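# Four arms lower a pipe by its slings into a trench

## Task

Using the slings, ease the pipe down into the trench until the full length of it lies on the trench floor. The attempt fails immediately if the pipe is moving quickly while in contact with a bank or the trench, for example if it falls from a height or is rolled in.

## Robot and tools

Robots: four identical i2rt Big YAM arms named arm1, arm2, arm3 and arm4. Each has six revolute joints, a two-finger gripper and a wrist camera. There are also two fixed room cameras, cam_high and cam_low. Measured from the joint1 axis, a hand reaches roughly 1.0 m. Base (foot) poses in the scene frame, in metres with quat wxyz: arm1 (-1.010, -0.478, 0.809) q(0.767, -0.008, -0.002, 0.641); arm2 (-0.307, 0.516, 0.819) q(0.685, -0.007, -0.006, -0.728); arm3 (0.612, -0.542, 0.812) q(0.646, 0.002, -0.005, 0.763); arm4 (1.210, 0.500, 0.782) q(0.730, 0.001, -0.002, -0.683). Each foot faces along its own +x.

Frames: a single scene frame for everything. Its origin is on the floor and +z points up. "hand" is the point between the finger pads, about 1 cm behind the tips. The fingers point along the hand's +z and open along its y. hand_target is where the hand would sit at the joint targets currently held. Under load the real hand may fall short of it, and printed positions get less accurate at long reach.

Tool move: each arm gets its own optional object, keyed arm1..arm4. An arm you leave out receives no new command. Inside an arm's object:
- joints: absolute targets keyed by joint1_rad..joint6_rad (radians) and gripper_m (metres, the gap between fingertips). Ranges: joint1 -2.879..2.879 (rotation about the foot, positive is counter-clockwise seen from above); joint2 0..3.141 (shoulder, 0 is upper arm pointing back, positive raises it); joint3 0..3.019 (elbow, 0 is folded, positive opens); joint4 -1.692..1.57 (hand pitch, positive tips the fingers up); joint5 -1.57..1.57 (sideways swing, positive to the arm's right); joint6 -2.094..2.094 (roll, positive is clockwise seen from behind); gripper_m 0..0.093. A call whose joints include anything other than gripper_m alongside target is refused.
- target: one list of 7 numbers [x, y, z, qw, qx, qy, qz]. It is an absolute hand pose in the scene frame, in metres. The hand travels in a straight line toward it, starting from its hand_target.
- speed: the top speed of that path, 0.002..0.5 m/s, default 0.25. Rotation is capped at twice this value in rad/s. speed without target is refused.
- cameras: optional list drawn from arm1_cam_wrist..arm4_cam_wrist, cam_high, cam_low, all. Omitted means all cameras; [] means none.
Every motion in one call starts at the same moment. All hand paths end together, paced by the slowest. A path lasts 0.5 to 10 s, and an action is capped at 15 s. At each step the controller clips the commanded pose to within 100 mm and 20 degrees of the measured hand. The hand lags, may drift off the path, can overshoot speed near full stretch, and often finishes a centimetre or more away. Paths make no allowance for obstacles or for the other arms. Unknown keys make a call invalid. Out-of-range values cause a refusal, and after a refusal the later move, wait and finished_scene calls in that same reply are skipped.

wait(seconds 0..10, cameras) lets the scene run on and then reports the state. zoom_image(camera, region [x0,y0,x1,y1] in pixels, at most 504x504, origin at top-left) enlarges the latest image from a camera. read_manual returns licence texts. finished_scene(scene 1..3) ends the scene for good, and the pipe has to stay resting on its own after that. Scene 1 is practice and may be skipped.

Results: per arm you get joint_positions, joint velocities (rad/s, with the gripper in m/s; "within noise" means effectively still), joint torques (N m, positive toward larger joint values; joints 3 and 4 wrap at ±28), hand and hand_target, joint_status and hand_status. The "move" line shows, for each arm, either done or its worst status. off_target means the joint stopped short and may still be pushing. time_out means the arm keeps pushing toward a target a short distance from where it stopped; to release that, send the reported position. not_followed, "joint command not followed" or "pose unreachable" means a safety check withheld the command, though gripper commands still go through. on_its_own lists actions the arm took without being told, and its "held at" is a target, not a reading. An arm listed under "as last shown" was not commanded in this call. The "pictures" line gives the order of the images, which may be slightly older than the state.

Gripper: when gripping hard, the reading sits a few mm below the object's width. Closed on nothing it reads 0 to 0.003. Setting about 5 mm under the first-touch reading grips at full force, which is roughly 50 to 64 N per pad. To release, command well above the current reading.

Avoid: dropping the pipe or letting it fall or roll into the trench, since fast contact with a bank or the trench is an instant failure. Lower it slowly and keep the slings level across all four arms. Avoid hard presses or collisions between arms, including one gripper closing on another robot's fingers, because a press ends the scene and no state line reports arm-to-arm contact. Don't knock anything out of the work area or onto the floor. Don't let go of moving parts. Avoid prolonged pushing, holding heavy loads or keeping arms stretched out, as this heats the motors: MOTOR HOT shows at 85 °C, and at 100 °C the arm faults and falls for 30 to 60 s.

Each tool is called after "Emit:" by a JSON object that holds its "api" and its "payload".

## Session

Emit:
{"api": "move", "payload": {}}

Scene clock: 0.00 s.
Joint torques (N m): no reading
Heat: arm1: hottest joint2_rad 29 °C; arm2: hottest gripper 29 °C; arm3: hottest joint2_rad 29 °C; arm4: hottest joint5_rad 29 °C.
Joint velocities: within noise
arm1.joint_positions: joint1_rad=+0.463 joint2_rad=+0.644 joint3_rad=+1.433 joint4_rad=-1.528 joint5_rad=-0.151 joint6_rad=+0.131 gripper_m=+0.09396
arm1.joint_status: not commanded
arm1.hand: x=-1.1007 y=-0.2799 z=+1.3245 quat_wxyz=(-0.162, +0.716, -0.571, -0.367) (m; scene frame)
arm1.hand_target: x=-1.1003 y=-0.2818 z=+1.3343 quat_wxyz=(-0.169, +0.713, -0.567, -0.376) (m; scene frame)
arm1.hand_status: not commanded
arm2.joint_positions: joint1_rad=+0.344 joint2_rad=+0.519 joint3_rad=+1.379 joint4_rad=-1.320 joint5_rad=+0.063 joint6_rad=+0.187 gripper_m=+0.09396
arm2.joint_status: not commanded
arm2.hand: x=-0.2620 y=+0.3341 z=+1.3801 quat_wxyz=(-0.439, -0.579, -0.615, +0.304) (m; scene frame)
arm2.hand_target: x=-0.2629 y=+0.3373 z=+1.3911 quat_wxyz=(-0.449, -0.575, -0.610, +0.310) (m; scene frame)
arm2.hand_status: not commanded
arm3.joint_positions: joint1_rad=-0.192 joint2_rad=+0.525 joint3_rad=+1.406 joint4_rad=-1.298 joint5_rad=-0.073 joint6_rad=+0.119 gripper_m=+0.09396
arm3.joint_status: not commanded
arm3.hand: x=+0.6033 y=-0.3522 z=+1.3879 quat_wxyz=(-0.348, +0.562, -0.618, -0.425) (m; scene frame)
arm3.hand_target: x=+0.6032 y=-0.3558 z=+1.3978 quat_wxyz=(-0.355, +0.558, -0.613, -0.433) (m; scene frame)
arm3.hand_status: not commanded
arm4.joint_positions: joint1_rad=-0.380 joint2_rad=+0.466 joint3_rad=+1.426 joint4_rad=-1.395 joint5_rad=+0.164 joint6_rad=+0.191 gripper_m=+0.09396
arm4.joint_status: not commanded
arm4.hand: x=+1.1323 y=+0.3633 z=+1.3533 quat_wxyz=(-0.305, -0.747, -0.388, +0.446) (m; scene frame)
arm4.hand_target: x=+1.1330 y=+0.3657 z=+1.3639 quat_wxyz=(-0.312, -0.741, -0.383, +0.454) (m; scene frame)
arm4.hand_status: not commanded
pictures: arm1_cam_wrist, arm2_cam_wrist, arm3_cam_wrist, arm4_cam_wrist, cam_high, cam_low

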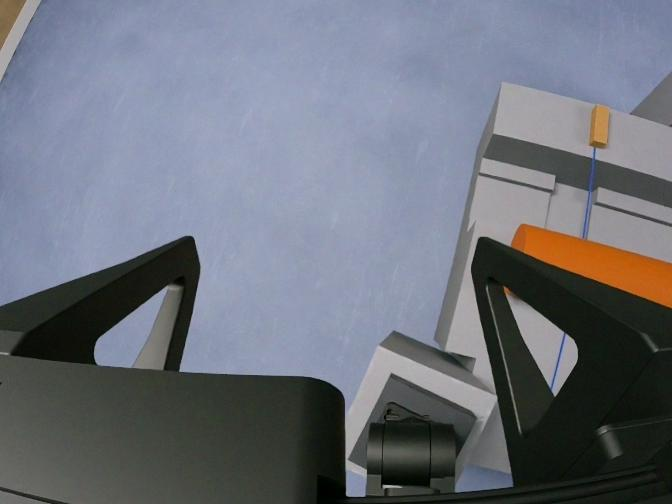

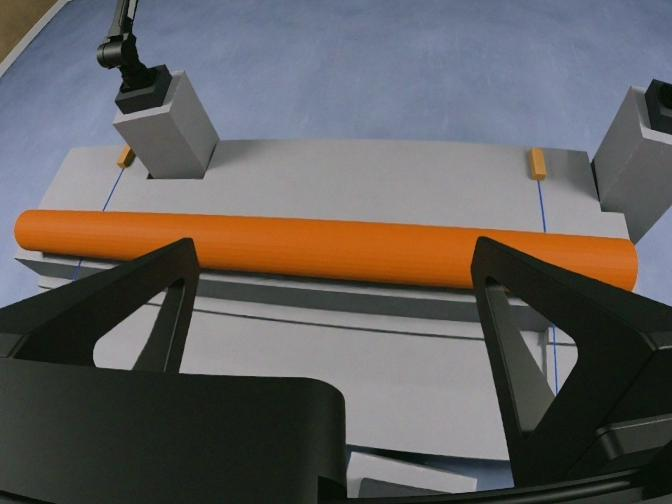

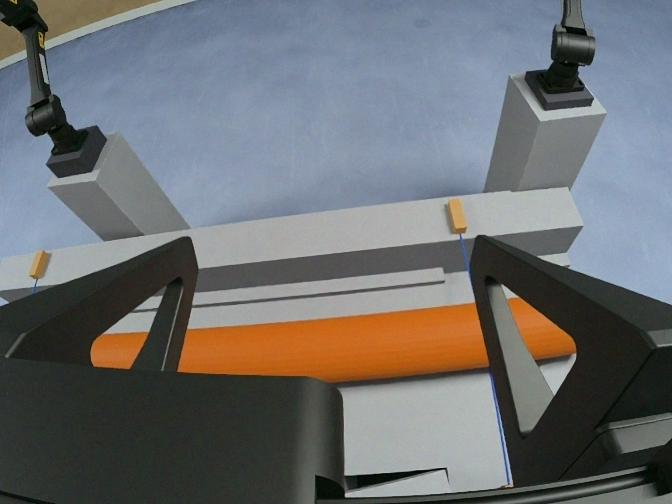

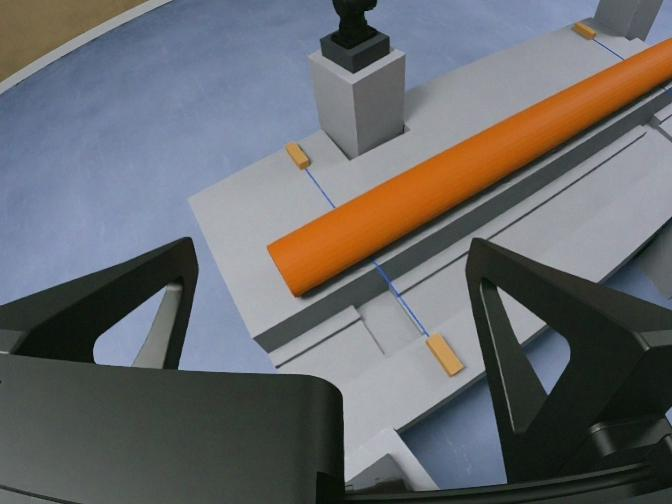

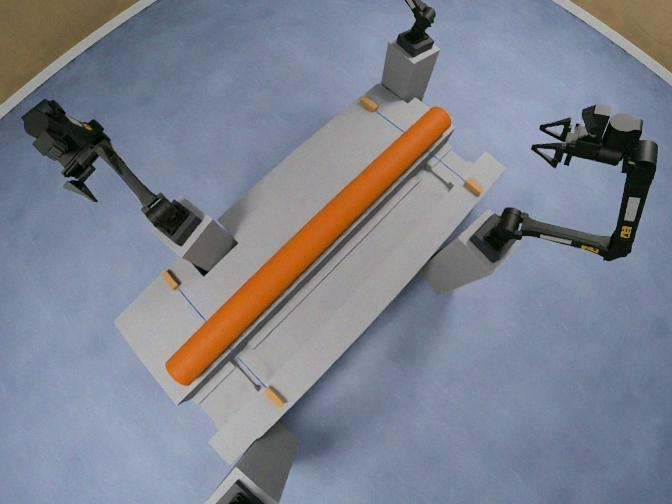

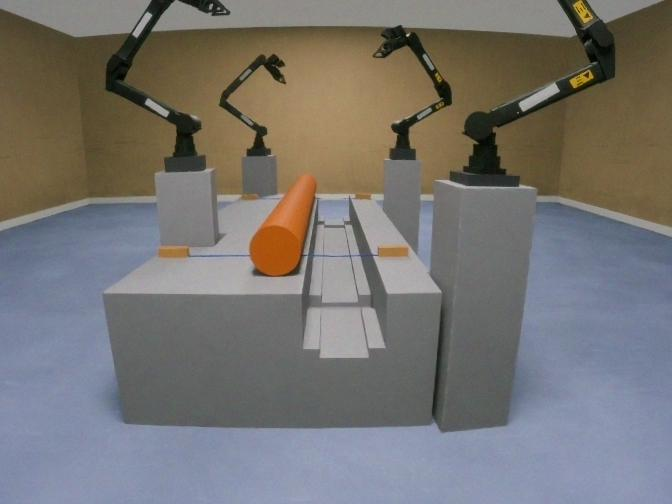

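Emit:
{"api": "zoom_image", "payload": {"camera": "cam_high", "region": [100, 220, 352, 472]}}

Emit:
{"api": "zoom_image", "payload": {"camera": "cam_high", "region": [300, 40, 552, 292]}}

Emit:
{"api": "zoom_image", "payload": {"camera": "arm4_cam_wrist", "region": [250, 120, 502, 400]}}

Emit:
{"api": "zoom_image", "payload": {"camera": "cam_low", "region": [90, 160, 450, 430]}}

Scaled by 2.000.

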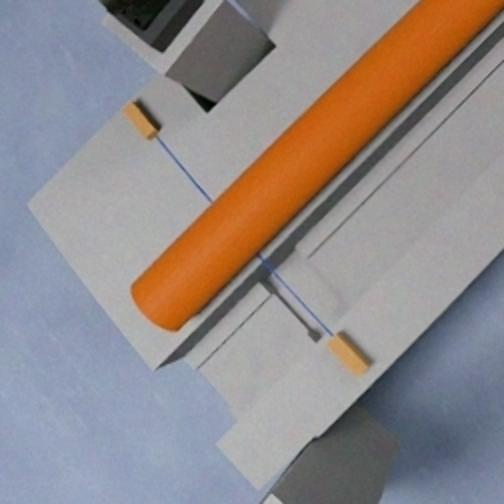

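Scaled by 2.000.

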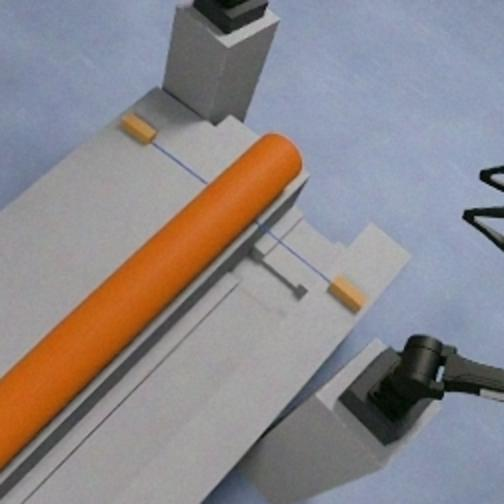

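Scaled by 1.800 from the camera's 672x504 image, which has a finer 960x720 frame.

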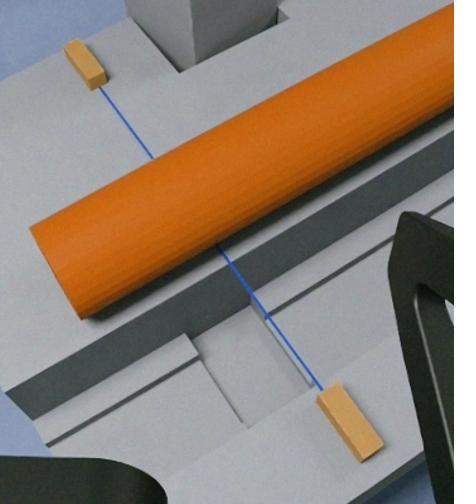

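Scaled by 1.400.

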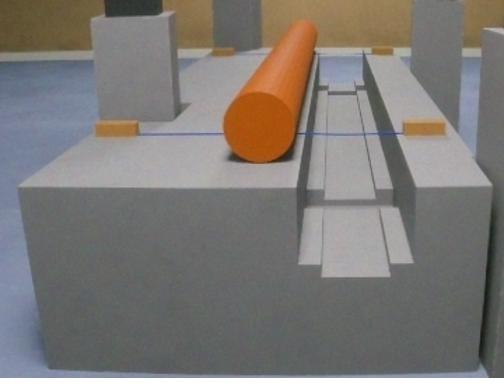

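Emit:
{"api": "move", "payload": {"arm1": {"target": [-0.69, -0.45, 0.80, 0, 0.7071, -0.7071, 0], "speed": 0.25}, "arm2": {"target": [-0.69, 0.26, 0.80, 0, 0.7071, 0.7071, 0], "speed": 0.25}, "arm3": {"target": [0.86, -0.45, 0.80, 0, 0.7071, -0.7071, 0], "speed": 0.25}, "arm4": {"target": [0.87, 0.26, 0.80, 0, 0.7071, 0.7071, 0], "speed": 0.25}}}

Scene clock: 74.47 s.
Joint torques (N m): arm1=[-0.85 -9.41 7.36 0.92 -0.04 -0.05] | arm2=[-1.73 -16.26 10.73 -0.2 -0.08 0.08] | arm3=[1.61 -9.35 5.5 0.4 -0.09 -0.07] | arm4=[0.85 -13.33 9.42 0.44 0.1 -0.02]
Heat: arm1: hottest joint3_rad 34 °C; arm2: hottest joint3_rad 36 °C; arm3: hottest joint2_rad 29 °C; arm4: hottest joint3_rad 32 °C.
move: arm1 off_target; arm2 off_target; arm3 done; arm4 off_target
Joint velocities: within noise
arm1.joint_positions: joint1_rad=-1.301 joint2_rad=+1.500 joint3_rad=+0.662 joint4_rad=-0.774 joint5_rad=-0.012 joint6_rad=-1.479 gripper_m=+0.09396
arm1.joint_status: not commanded
arm1.hand: x=-0.7034 y=-0.4484 z=+0.7963 quat_wxyz=(+0.010, +0.707, -0.707, -0.010) (m; scene frame)
arm1.hand_target: x=-0.6902 y=-0.4500 z=+0.8003 quat_wxyz=(+0.000, +0.707, -0.707, +0.000) (m; scene frame)
arm1.hand_status: off_target (0.014 m and 1.6 deg from the pose sent, 0.688 m and 49.0 deg at the start; a joint's target at an end of its range on 36 of 109 steps)
arm2.joint_positions: joint1_rad=-0.901 joint2_rad=+1.829 joint3_rad=+1.039 joint4_rad=-0.847 joint5_rad=+0.012 joint6_rad=-0.971 gripper_m=+0.09396
arm2.joint_status: not commanded
arm2.hand: x=-0.6667 y=+0.2677 z=+0.7871 quat_wxyz=(-0.005, -0.703, -0.710, -0.027) (m; scene frame)
arm2.hand_target: x=-0.6893 y=+0.2606 z=+0.8005 quat_wxyz=(+0.000, -0.707, -0.707, +0.000) (m; scene frame)
arm2.hand_status: off_target (0.028 m and 3.2 deg from the pose sent, 0.725 m and 64.7 deg at the start)
arm3.joint_positions: joint1_rad=-1.378 joint2_rad=+1.367 joint3_rad=+0.525 joint4_rad=-0.754 joint5_rad=+0.005 joint6_rad=-1.200 gripper_m=+0.09396
arm3.joint_status: not commanded
arm3.hand: x=+0.8557 y=-0.4526 z=+0.7979 quat_wxyz=(+0.008, +0.703, -0.712, -0.005) (m; scene frame)
arm3.hand_target: x=+0.8600 y=-0.4500 z=+0.8001 quat_wxyz=(+0.000, +0.707, -0.707, +0.000) (m; scene frame)
arm3.hand_status: done (0.005 m and 1.3 deg from the pose sent, 0.649 m and 66.9 deg at the start; a joint's target at an end of its range on 12 of 109 steps)
arm4.joint_positions: joint1_rad=-1.027 joint2_rad=+1.652 joint3_rad=+0.919 joint4_rad=-0.906 joint5_rad=+0.003 joint6_rad=-0.939 gripper_m=+0.09396
arm4.joint_status: not commanded
arm4.hand: x=+0.8917 y=+0.2787 z=+0.7827 quat_wxyz=(-0.007, -0.714, -0.699, -0.035) (m; scene frame)
arm4.hand_target: x=+0.8710 y=+0.2605 z=+0.8009 quat_wxyz=(+0.000, -0.707, -0.707, +0.000) (m; scene frame)
arm4.hand_status: off_target (0.033 m and 4.2 deg from the pose sent, 0.621 m and 73.3 deg at the start)
pictures: arm1_cam_wrist, arm2_cam_wrist, arm3_cam_wrist, arm4_cam_wrist, cam_high, cam_low

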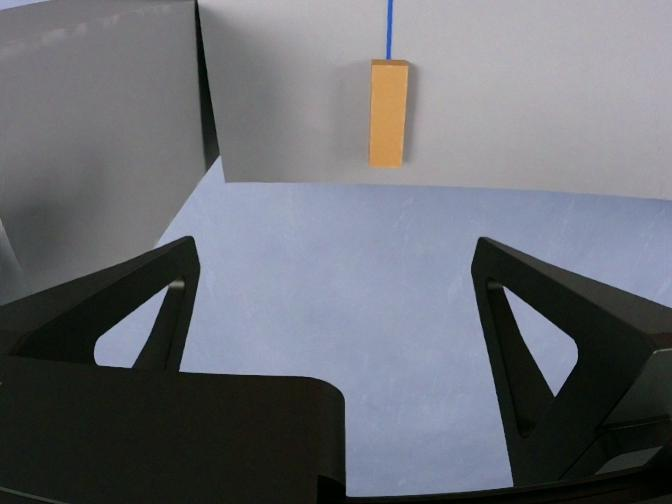

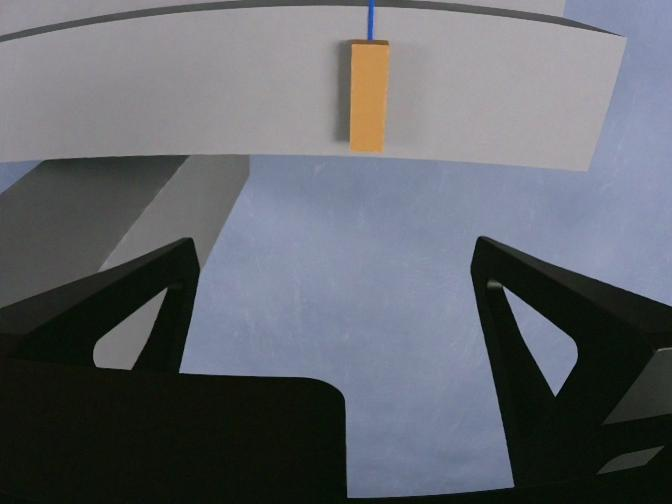

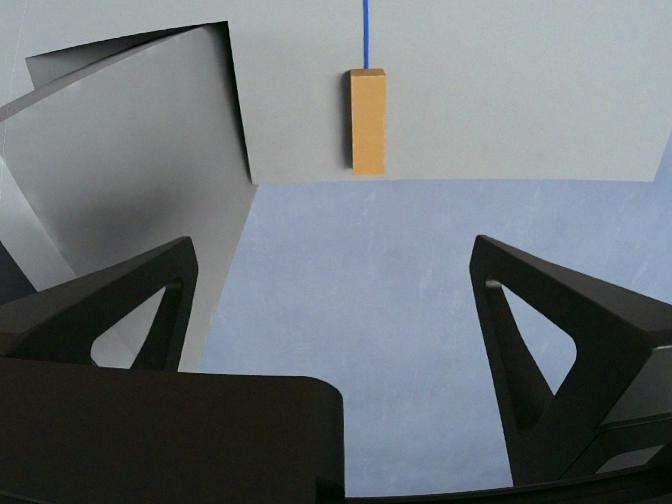

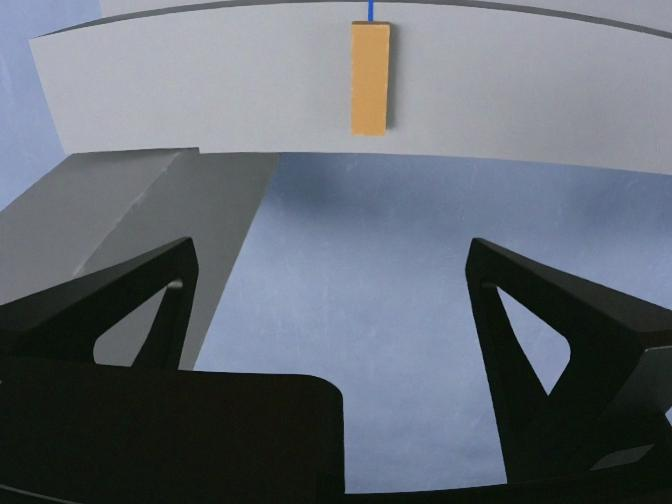

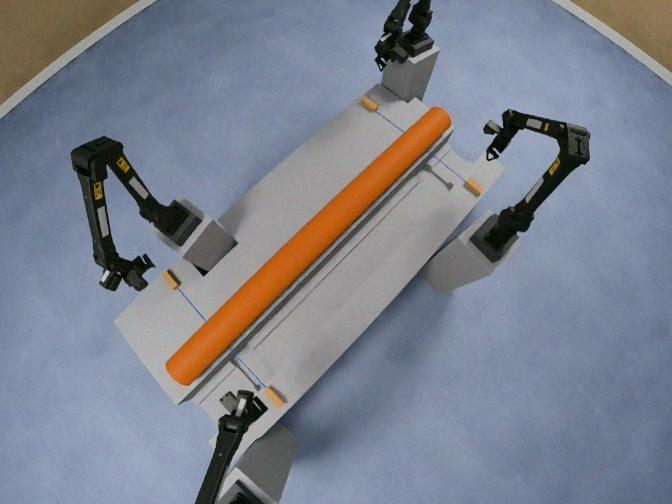

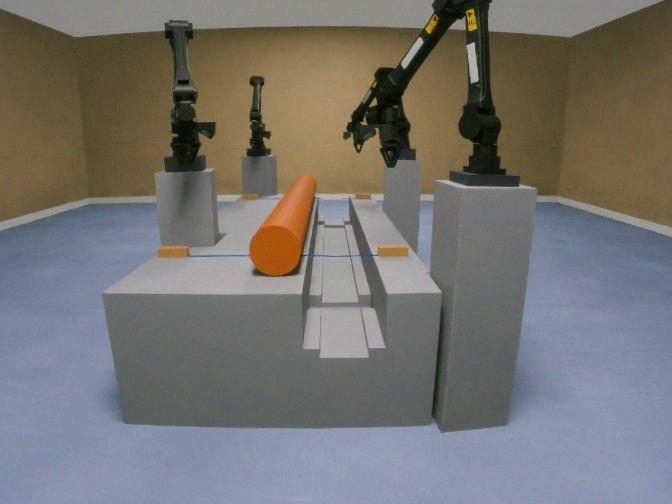

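Emit:
{"api": "move", "payload": {"arm1": {"target": [-0.64, -0.472, 0.664, 0, 0.7071, -0.7071, 0], "speed": 0.2}, "arm2": {"target": [-0.707, 0.28, 0.673, 0, 0.7071, 0.7071, 0], "speed": 0.2}, "arm3": {"target": [0.887, -0.488, 0.662, 0, 0.7071, -0.7071, 0], "speed": 0.2}, "arm4": {"target": [0.855, 0.264, 0.676, 0, 0.7071, 0.7071, 0], "speed": 0.2}}}

Scene clock: 90.60 s.
Joint torques (N m): arm1=[-0.97 -12.45 4.67 0.91 0 -0.1] | arm2=[-1.61 -17.61 7.31 0.02 -0.11 0.03] | arm3=[0.73 -12.86 2.44 0.34 -0.17 -0.03] | arm4=[-0.26 -15.09 5.11 0.59 0.1 0]
Heat: arm1: hottest joint3_rad 35 °C; arm2: hottest joint3_rad 35 °C; arm3: hottest joint2_rad 29 °C; arm4: hottest joint3_rad 32 °C.
move: arm1 off_target; arm2 off_target; arm3 off_target; arm4 off_target
Joint velocities: within noise
arm1.joint_positions: joint1_rad=-1.368 joint2_rad=+1.962 joint3_rad=+0.756 joint4_rad=-0.397 joint5_rad=-0.011 joint6_rad=-1.544 gripper_m=+0.09396
arm1.joint_status: not commanded
arm1.hand: x=-0.6510 y=-0.4693 z=+0.6658 quat_wxyz=(+0.006, +0.706, -0.708, -0.007) (m; scene frame)
arm1.hand_target: x=-0.6401 y=-0.4720 z=+0.6643 quat_wxyz=(+0.000, +0.707, -0.707, +0.000) (m; scene frame)
arm1.hand_status: off_target (0.011 m and 1.1 deg from the pose sent, 0.149 m and 1.6 deg at the start)
arm2.joint_positions: joint1_rad=-0.962 joint2_rad=+2.101 joint3_rad=+1.039 joint4_rad=-0.557 joint5_rad=+0.013 joint6_rad=-1.029 gripper_m=+0.09396
arm2.joint_status: not commanded
arm2.hand: x=-0.6895 y=+0.2835 z=+0.6679 quat_wxyz=(-0.005, -0.705, -0.709, -0.018) (m; scene frame)
arm2.hand_target: x=-0.7067 y=+0.2802 z=+0.6734 quat_wxyz=(+0.000, -0.707, -0.707, +0.000) (m; scene frame)
arm2.hand_status: off_target (0.019 m and 2.2 deg from the pose sent, 0.122 m and 3.2 deg at the start)
arm3.joint_positions: joint1_rad=-1.533 joint2_rad=+1.891 joint3_rad=+0.506 joint4_rad=-0.215 joint5_rad=+0.008 joint6_rad=-1.365 gripper_m=+0.09396
arm3.joint_status: not commanded
arm3.hand: x=+0.8762 y=-0.4886 z=+0.6607 quat_wxyz=(+0.010, +0.706, -0.708, -0.007) (m; scene frame)
arm3.hand_target: x=+0.8869 y=-0.4880 z=+0.6622 quat_wxyz=(+0.000, +0.707, -0.707, +0.000) (m; scene frame)
arm3.hand_status: off_target (0.011 m and 1.4 deg from the pose sent, 0.144 m and 1.3 deg at the start)
arm4.joint_positions: joint1_rad=-1.039 joint2_rad=+1.936 joint3_rad=+0.919 joint4_rad=-0.585 joint5_rad=+0.003 joint6_rad=-0.969 gripper_m=+0.09396
arm4.joint_status: not commanded
arm4.hand: x=+0.8678 y=+0.2676 z=+0.6703 quat_wxyz=(-0.004, -0.709, -0.706, -0.017) (m; scene frame)
arm4.hand_target: x=+0.8550 y=+0.2640 z=+0.6763 quat_wxyz=(+0.000, -0.707, -0.707, +0.000) (m; scene frame)
arm4.hand_status: off_target (0.014 m and 2.0 deg from the pose sent, 0.114 m and 4.2 deg at the start)
pictures: arm1_cam_wrist, arm2_cam_wrist, arm3_cam_wrist, arm4_cam_wrist, cam_high, cam_low

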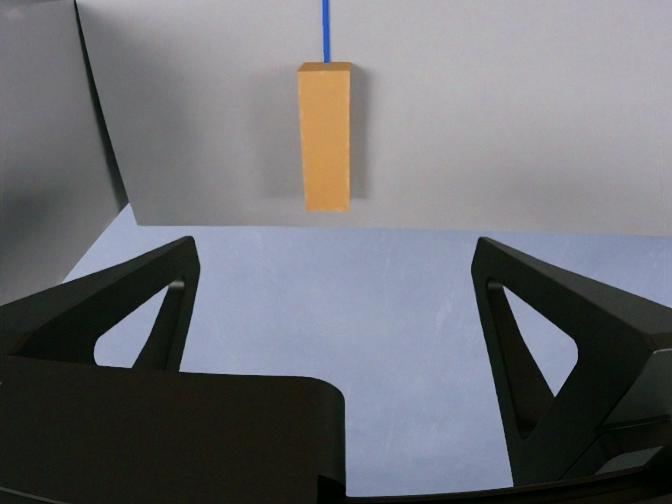

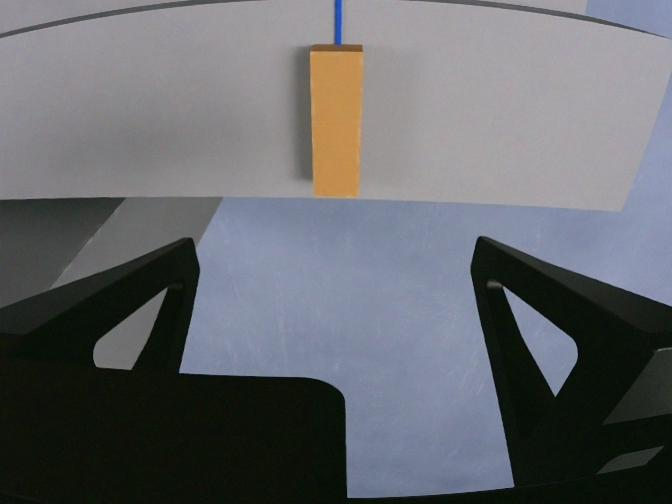

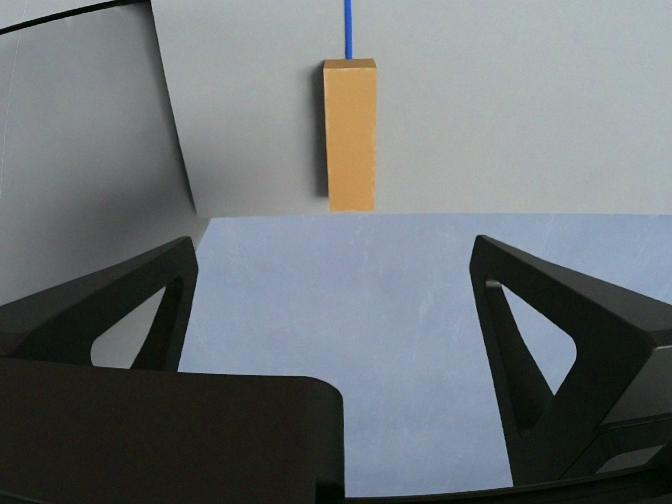

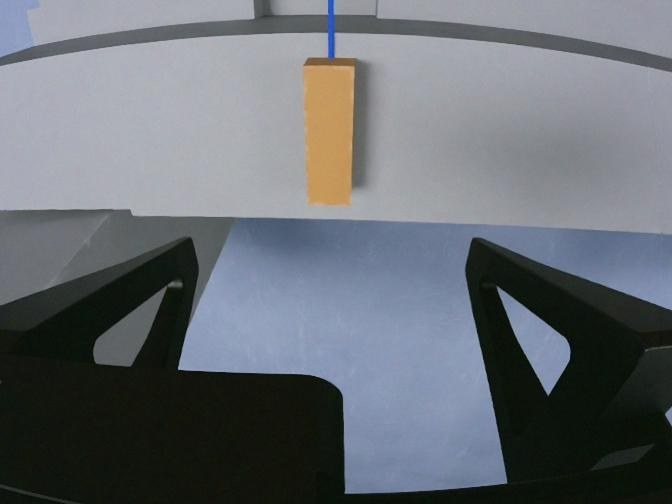

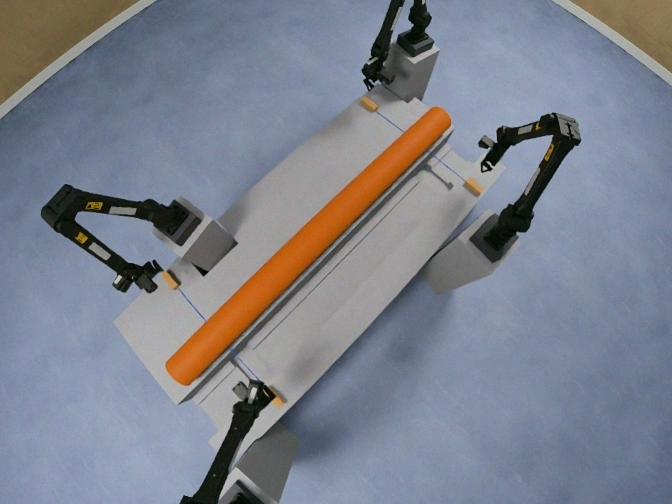

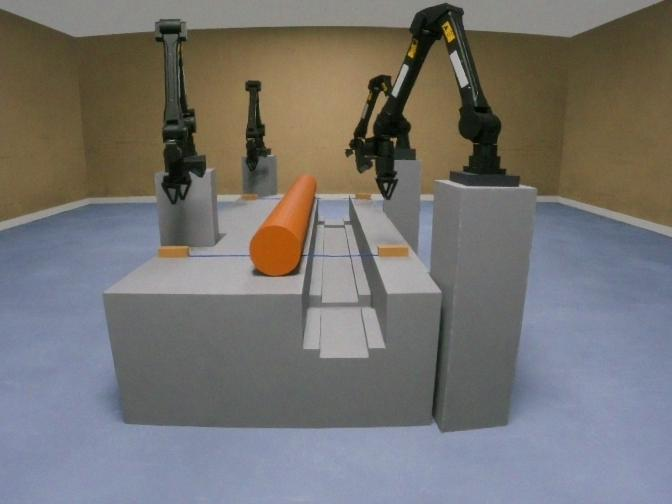

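Emit:
{"api": "move", "payload": {"arm1": {"target": [-0.648, -0.488, 0.5185, 0, 0.7071, -0.7071, 0], "speed": 0.15}, "arm2": {"target": [-0.704, 0.29, 0.5255, 0, 0.7071, 0.7071, 0], "speed": 0.15}, "arm3": {"target": [0.895, -0.5075, 0.5215, 0, 0.7071, -0.7071, 0], "speed": 0.15}, "arm4": {"target": [0.864, 0.2855, 0.526, 0, 0.7071, 0.7071, 0], "speed": 0.15}}}

Scene clock: 136.40 s.
Joint torques (N m): arm1=[-0.32 -14.56 1.18 0.91 0.02 -0.11] | arm2=[-1.67 -18.67 4.51 0.03 -0.1 0.05] | arm3=[0.73 -15.33 -0.95 0.43 -0.16 -0.06] | arm4=[-0.26 -16.38 2.69 0.61 0.09 0]
Heat: arm1: hottest joint2_rad 31 °C; arm2: hottest joint2_rad 33 °C; arm3: hottest joint2_rad 30 °C; arm4: hottest joint3_rad 31 °C.
move: arm1 done; arm2 off_target; arm3 done; arm4 off_target
Joint velocities: within noise
arm1.joint_positions: joint1_rad=-1.407 joint2_rad=+2.396 joint3_rad=+0.866 joint4_rad=-0.059 joint5_rad=-0.011 joint6_rad=-1.584 gripper_m=+0.09396
arm1.joint_status: not commanded
arm1.hand: x=-0.6489 y=-0.4847 z=+0.5240 quat_wxyz=(+0.001, +0.707, -0.708, -0.002) (m; scene frame)
arm1.hand_target: x=-0.6481 y=-0.4880 z=+0.5186 quat_wxyz=(+0.000, +0.707, -0.707, +0.000) (m; scene frame)
arm1.hand_status: done (0.006 m and 0.2 deg from the pose sent, 0.148 m and 1.1 deg at the start)
arm2.joint_positions: joint1_rad=-0.980 joint2_rad=+2.460 joint3_rad=+1.127 joint4_rad=-0.283 joint5_rad=+0.013 joint6_rad=-1.049 gripper_m=+0.09396
arm2.joint_status: not commanded
arm2.hand: x=-0.6867 y=+0.2921 z=+0.5235 quat_wxyz=(-0.005, -0.704, -0.710, -0.016) (m; scene frame)
arm2.hand_target: x=-0.7038 y=+0.2902 z=+0.5259 quat_wxyz=(+0.000, -0.707, -0.707, +0.000) (m; scene frame)
arm2.hand_status: off_target (0.018 m and 2.0 deg from the pose sent, 0.143 m and 2.2 deg at the start)
arm3.joint_positions: joint1_rad=-1.608 joint2_rad=+2.413 joint3_rad=+0.672 joint4_rad=+0.158 joint5_rad=+0.008 joint6_rad=-1.443 gripper_m=+0.09396
arm3.joint_status: not commanded
arm3.hand: x=+0.8929 y=-0.5053 z=+0.5229 quat_wxyz=(+0.003, +0.707, -0.707, -0.003) (m; scene frame)
arm3.hand_target: x=+0.8951 y=-0.5075 z=+0.5215 quat_wxyz=(+0.000, +0.707, -0.707, +0.000) (m; scene frame)
arm3.hand_status: done (0.003 m and 0.4 deg from the pose sent, 0.142 m and 1.4 deg at the start)
arm4.joint_positions: joint1_rad=-1.072 joint2_rad=+2.318 joint3_rad=+0.933 joint4_rad=-0.220 joint5_rad=+0.003 joint6_rad=-1.002 gripper_m=+0.09396
arm4.joint_status: not commanded
arm4.hand: x=+0.8802 y=+0.2909 z=+0.5219 quat_wxyz=(-0.005, -0.708, -0.705, -0.018) (m; scene frame)
arm4.hand_target: x=+0.8640 y=+0.2856 z=+0.5264 quat_wxyz=(+0.000, -0.707, -0.707, +0.000) (m; scene frame)
arm4.hand_status: off_target (0.018 m and 2.1 deg from the pose sent, 0.145 m and 2.0 deg at the start)
pictures: arm1_cam_wrist, arm2_cam_wrist, arm3_cam_wrist, arm4_cam_wrist, cam_high, cam_low

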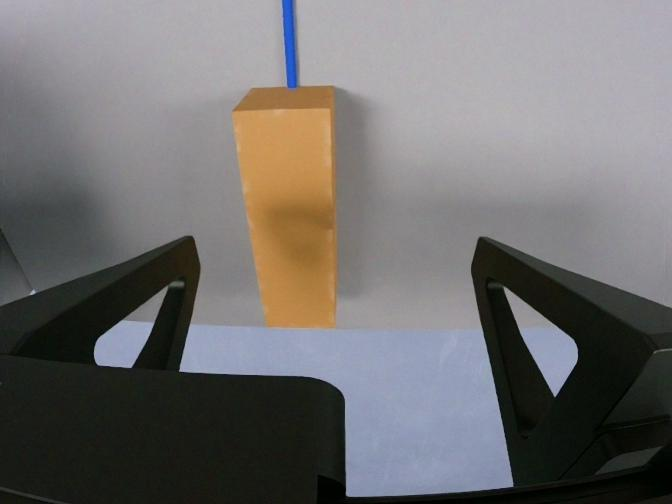

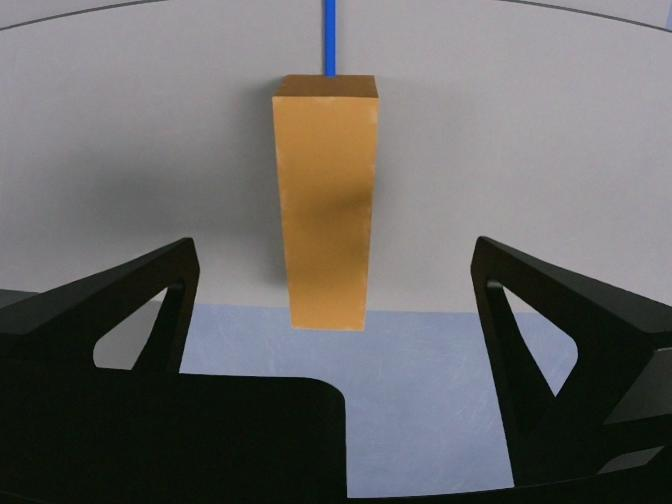

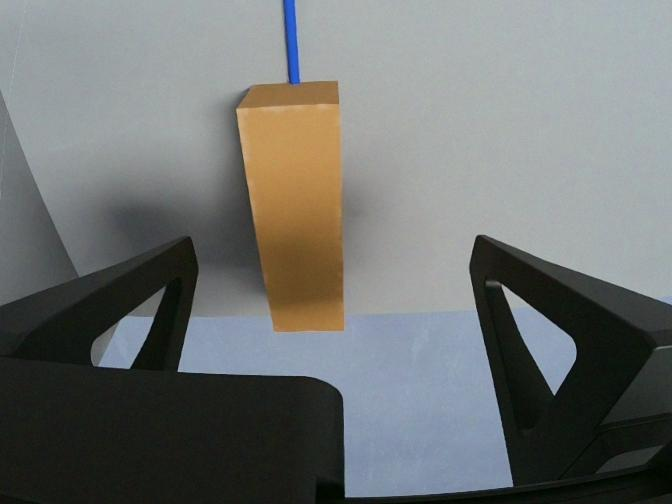

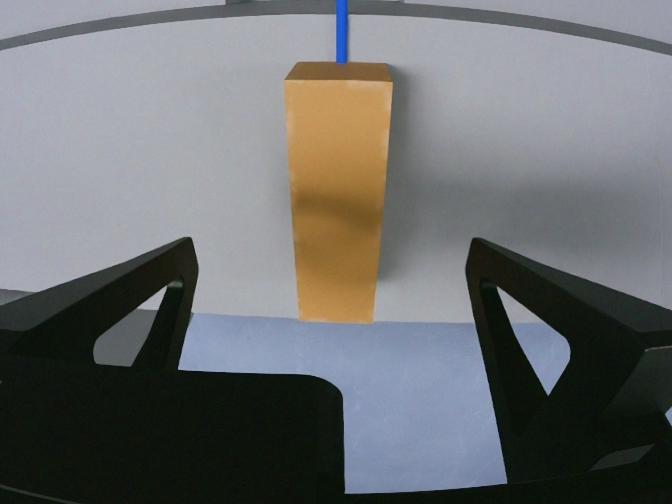

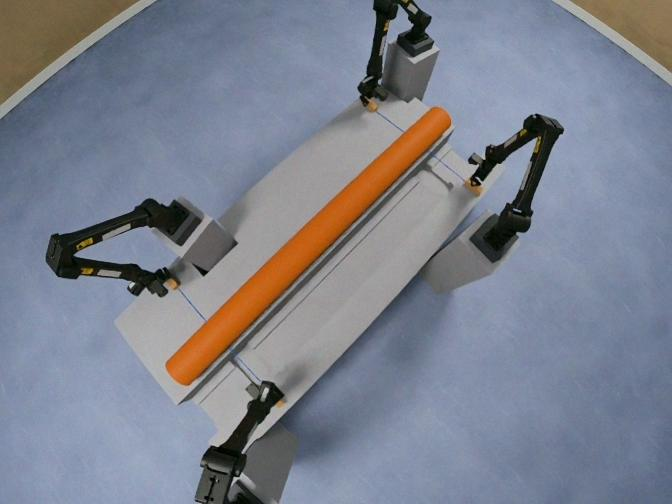

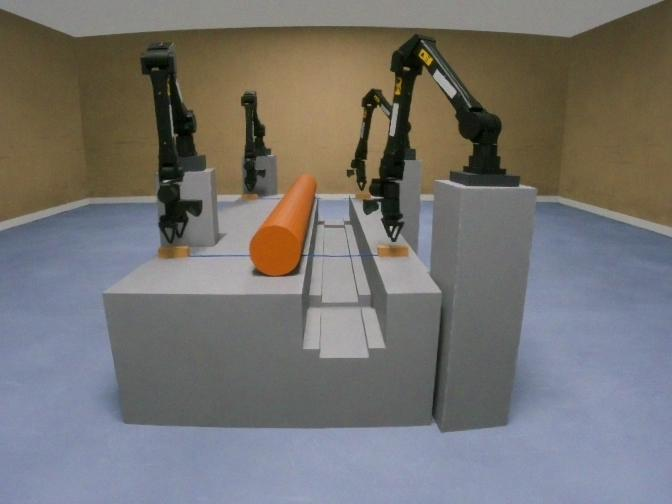

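Emit:
{"api": "move", "payload": {"arm1": {"target": [-0.665, -0.490, 0.460, 0, 0.7071, -0.7071, 0], "speed": 0.1}, "arm2": {"target": [-0.702, 0.288, 0.4675, 0, 0.7071, 0.7071, 0], "speed": 0.1}, "arm3": {"target": [0.881, -0.509, 0.4635, 0, 0.7071, -0.7071, 0], "speed": 0.1}, "arm4": {"target": [0.864, 0.283, 0.4695, 0, 0.7071, 0.7071, 0], "speed": 0.1}}}

Scene clock: 158.37 s.
Joint torques (N m): arm1=[-0.56 -14.74 -0.09 0.87 -0.03 -0.06] | arm2=[-1.38 -18.78 3.62 0.02 -0.11 0.11] | arm3=[0.56 -15.38 -1.84 0.38 -0.16 -0.07] | arm4=[0.03 -16.32 1.98 0.59 0.07 0.06]
Heat: arm1: hottest joint2_rad 31 °C; arm2: hottest joint2_rad 35 °C; arm3: hottest joint2_rad 30 °C; arm4: hottest joint3_rad 31 °C.
move: arm1 done; arm2 off_target; arm3 done; arm4 off_target
Joint velocities: within noise
arm1.joint_positions: joint1_rad=-1.412 joint2_rad=+2.566 joint3_rad=+0.917 joint4_rad=+0.066 joint5_rad=-0.011 joint6_rad=-1.590 gripper_m=+0.09396
arm1.joint_status: not commanded
arm1.hand: x=-0.6622 y=-0.4864 z=+0.4667 quat_wxyz=(-0.001, +0.707, -0.707, +0.000) (m; scene frame)
arm1.hand_target: x=-0.6651 y=-0.4899 z=+0.4602 quat_wxyz=(+0.000, +0.707, -0.707, +0.000) (m; scene frame)
arm1.hand_status: done (0.008 m and 0.1 deg from the pose sent, 0.066 m and 0.2 deg at the start)
arm2.joint_positions: joint1_rad=-0.980 joint2_rad=+2.606 joint3_rad=+1.212 joint4_rad=-0.215 joint5_rad=+0.013 joint6_rad=-1.049 gripper_m=+0.09396
arm2.joint_status: not commanded
arm2.hand: x=-0.6890 y=+0.2899 z=+0.4677 quat_wxyz=(-0.004, -0.704, -0.710, -0.013) (m; scene frame)
arm2.hand_target: x=-0.7019 y=+0.2881 z=+0.4678 quat_wxyz=(+0.000, -0.707, -0.707, +0.000) (m; scene frame)
arm2.hand_status: off_target (0.013 m and 1.6 deg from the pose sent, 0.058 m and 2.0 deg at the start)
arm3.joint_positions: joint1_rad=-1.608 joint2_rad=+2.609 joint3_rad=+0.744 joint4_rad=+0.286 joint5_rad=+0.008 joint6_rad=-1.444 gripper_m=+0.09396
arm3.joint_status: not commanded
arm3.hand: x=+0.8805 y=-0.5064 z=+0.4659 quat_wxyz=(+0.001, +0.708, -0.707, -0.002) (m; scene frame)
arm3.hand_target: x=+0.8810 y=-0.5089 z=+0.4636 quat_wxyz=(+0.000, +0.707, -0.707, +0.000) (m; scene frame)
arm3.hand_status: done (0.004 m and 0.3 deg from the pose sent, 0.061 m and 0.4 deg at the start)
arm4.joint_positions: joint1_rad=-1.072 joint2_rad=+2.471 joint3_rad=+1.010 joint4_rad=-0.136 joint5_rad=+0.003 joint6_rad=-1.003 gripper_m=+0.09396
arm4.joint_status: not commanded
arm4.hand: x=+0.8760 y=+0.2879 z=+0.4683 quat_wxyz=(-0.004, -0.708, -0.706, -0.014) (m; scene frame)
arm4.hand_target: x=+0.8641 y=+0.2831 z=+0.4697 quat_wxyz=(+0.000, -0.707, -0.707, +0.000) (m; scene frame)
arm4.hand_status: off_target (0.013 m and 1.7 deg from the pose sent, 0.055 m and 2.2 deg at the start)
pictures: arm1_cam_wrist, arm2_cam_wrist, arm3_cam_wrist, arm4_cam_wrist, cam_high, cam_low

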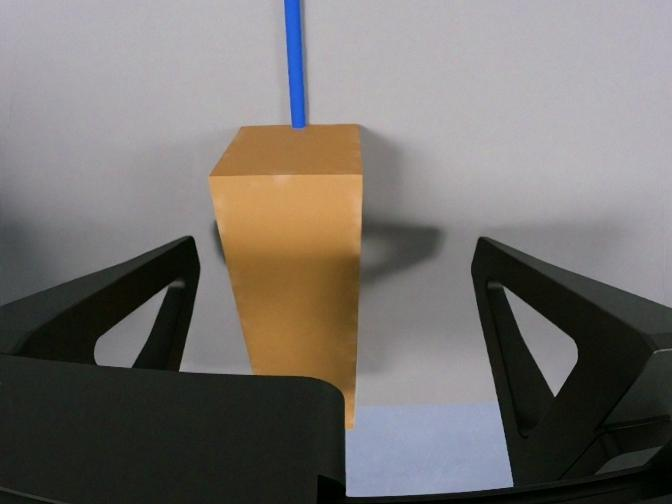

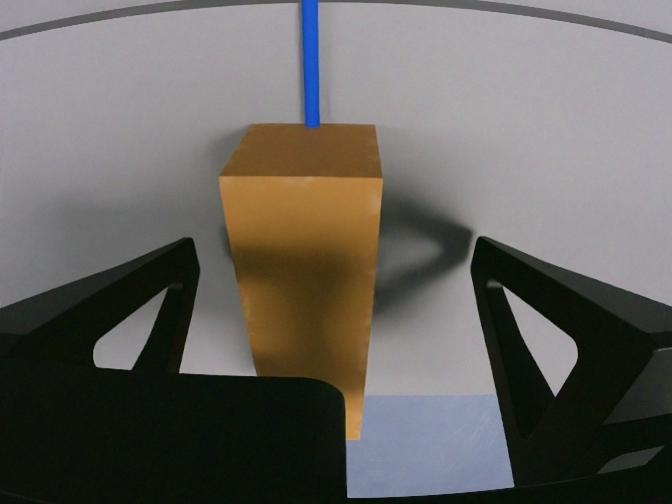

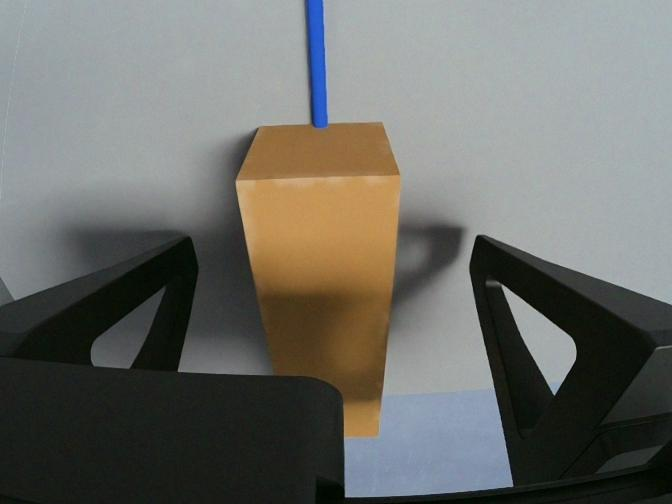

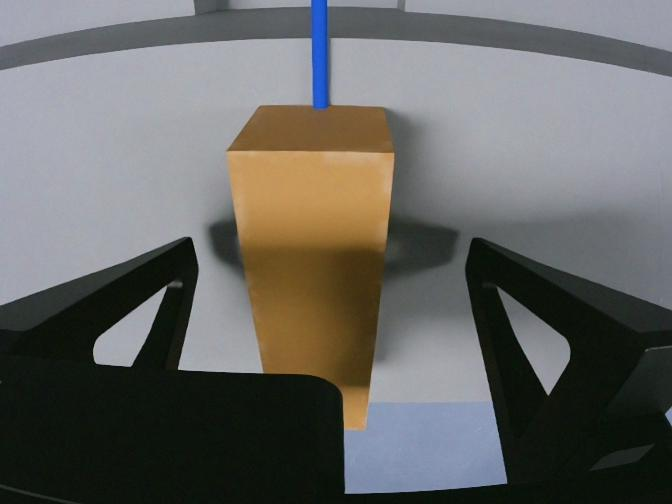

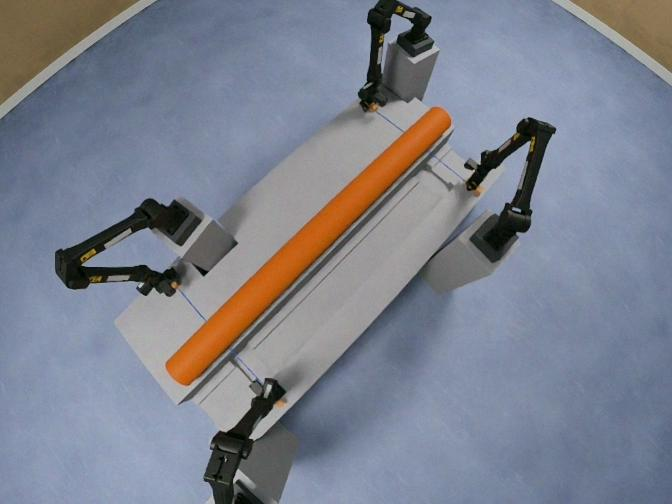

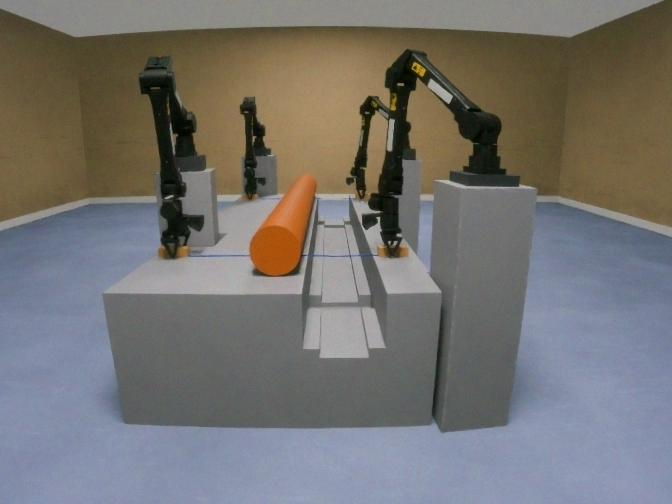

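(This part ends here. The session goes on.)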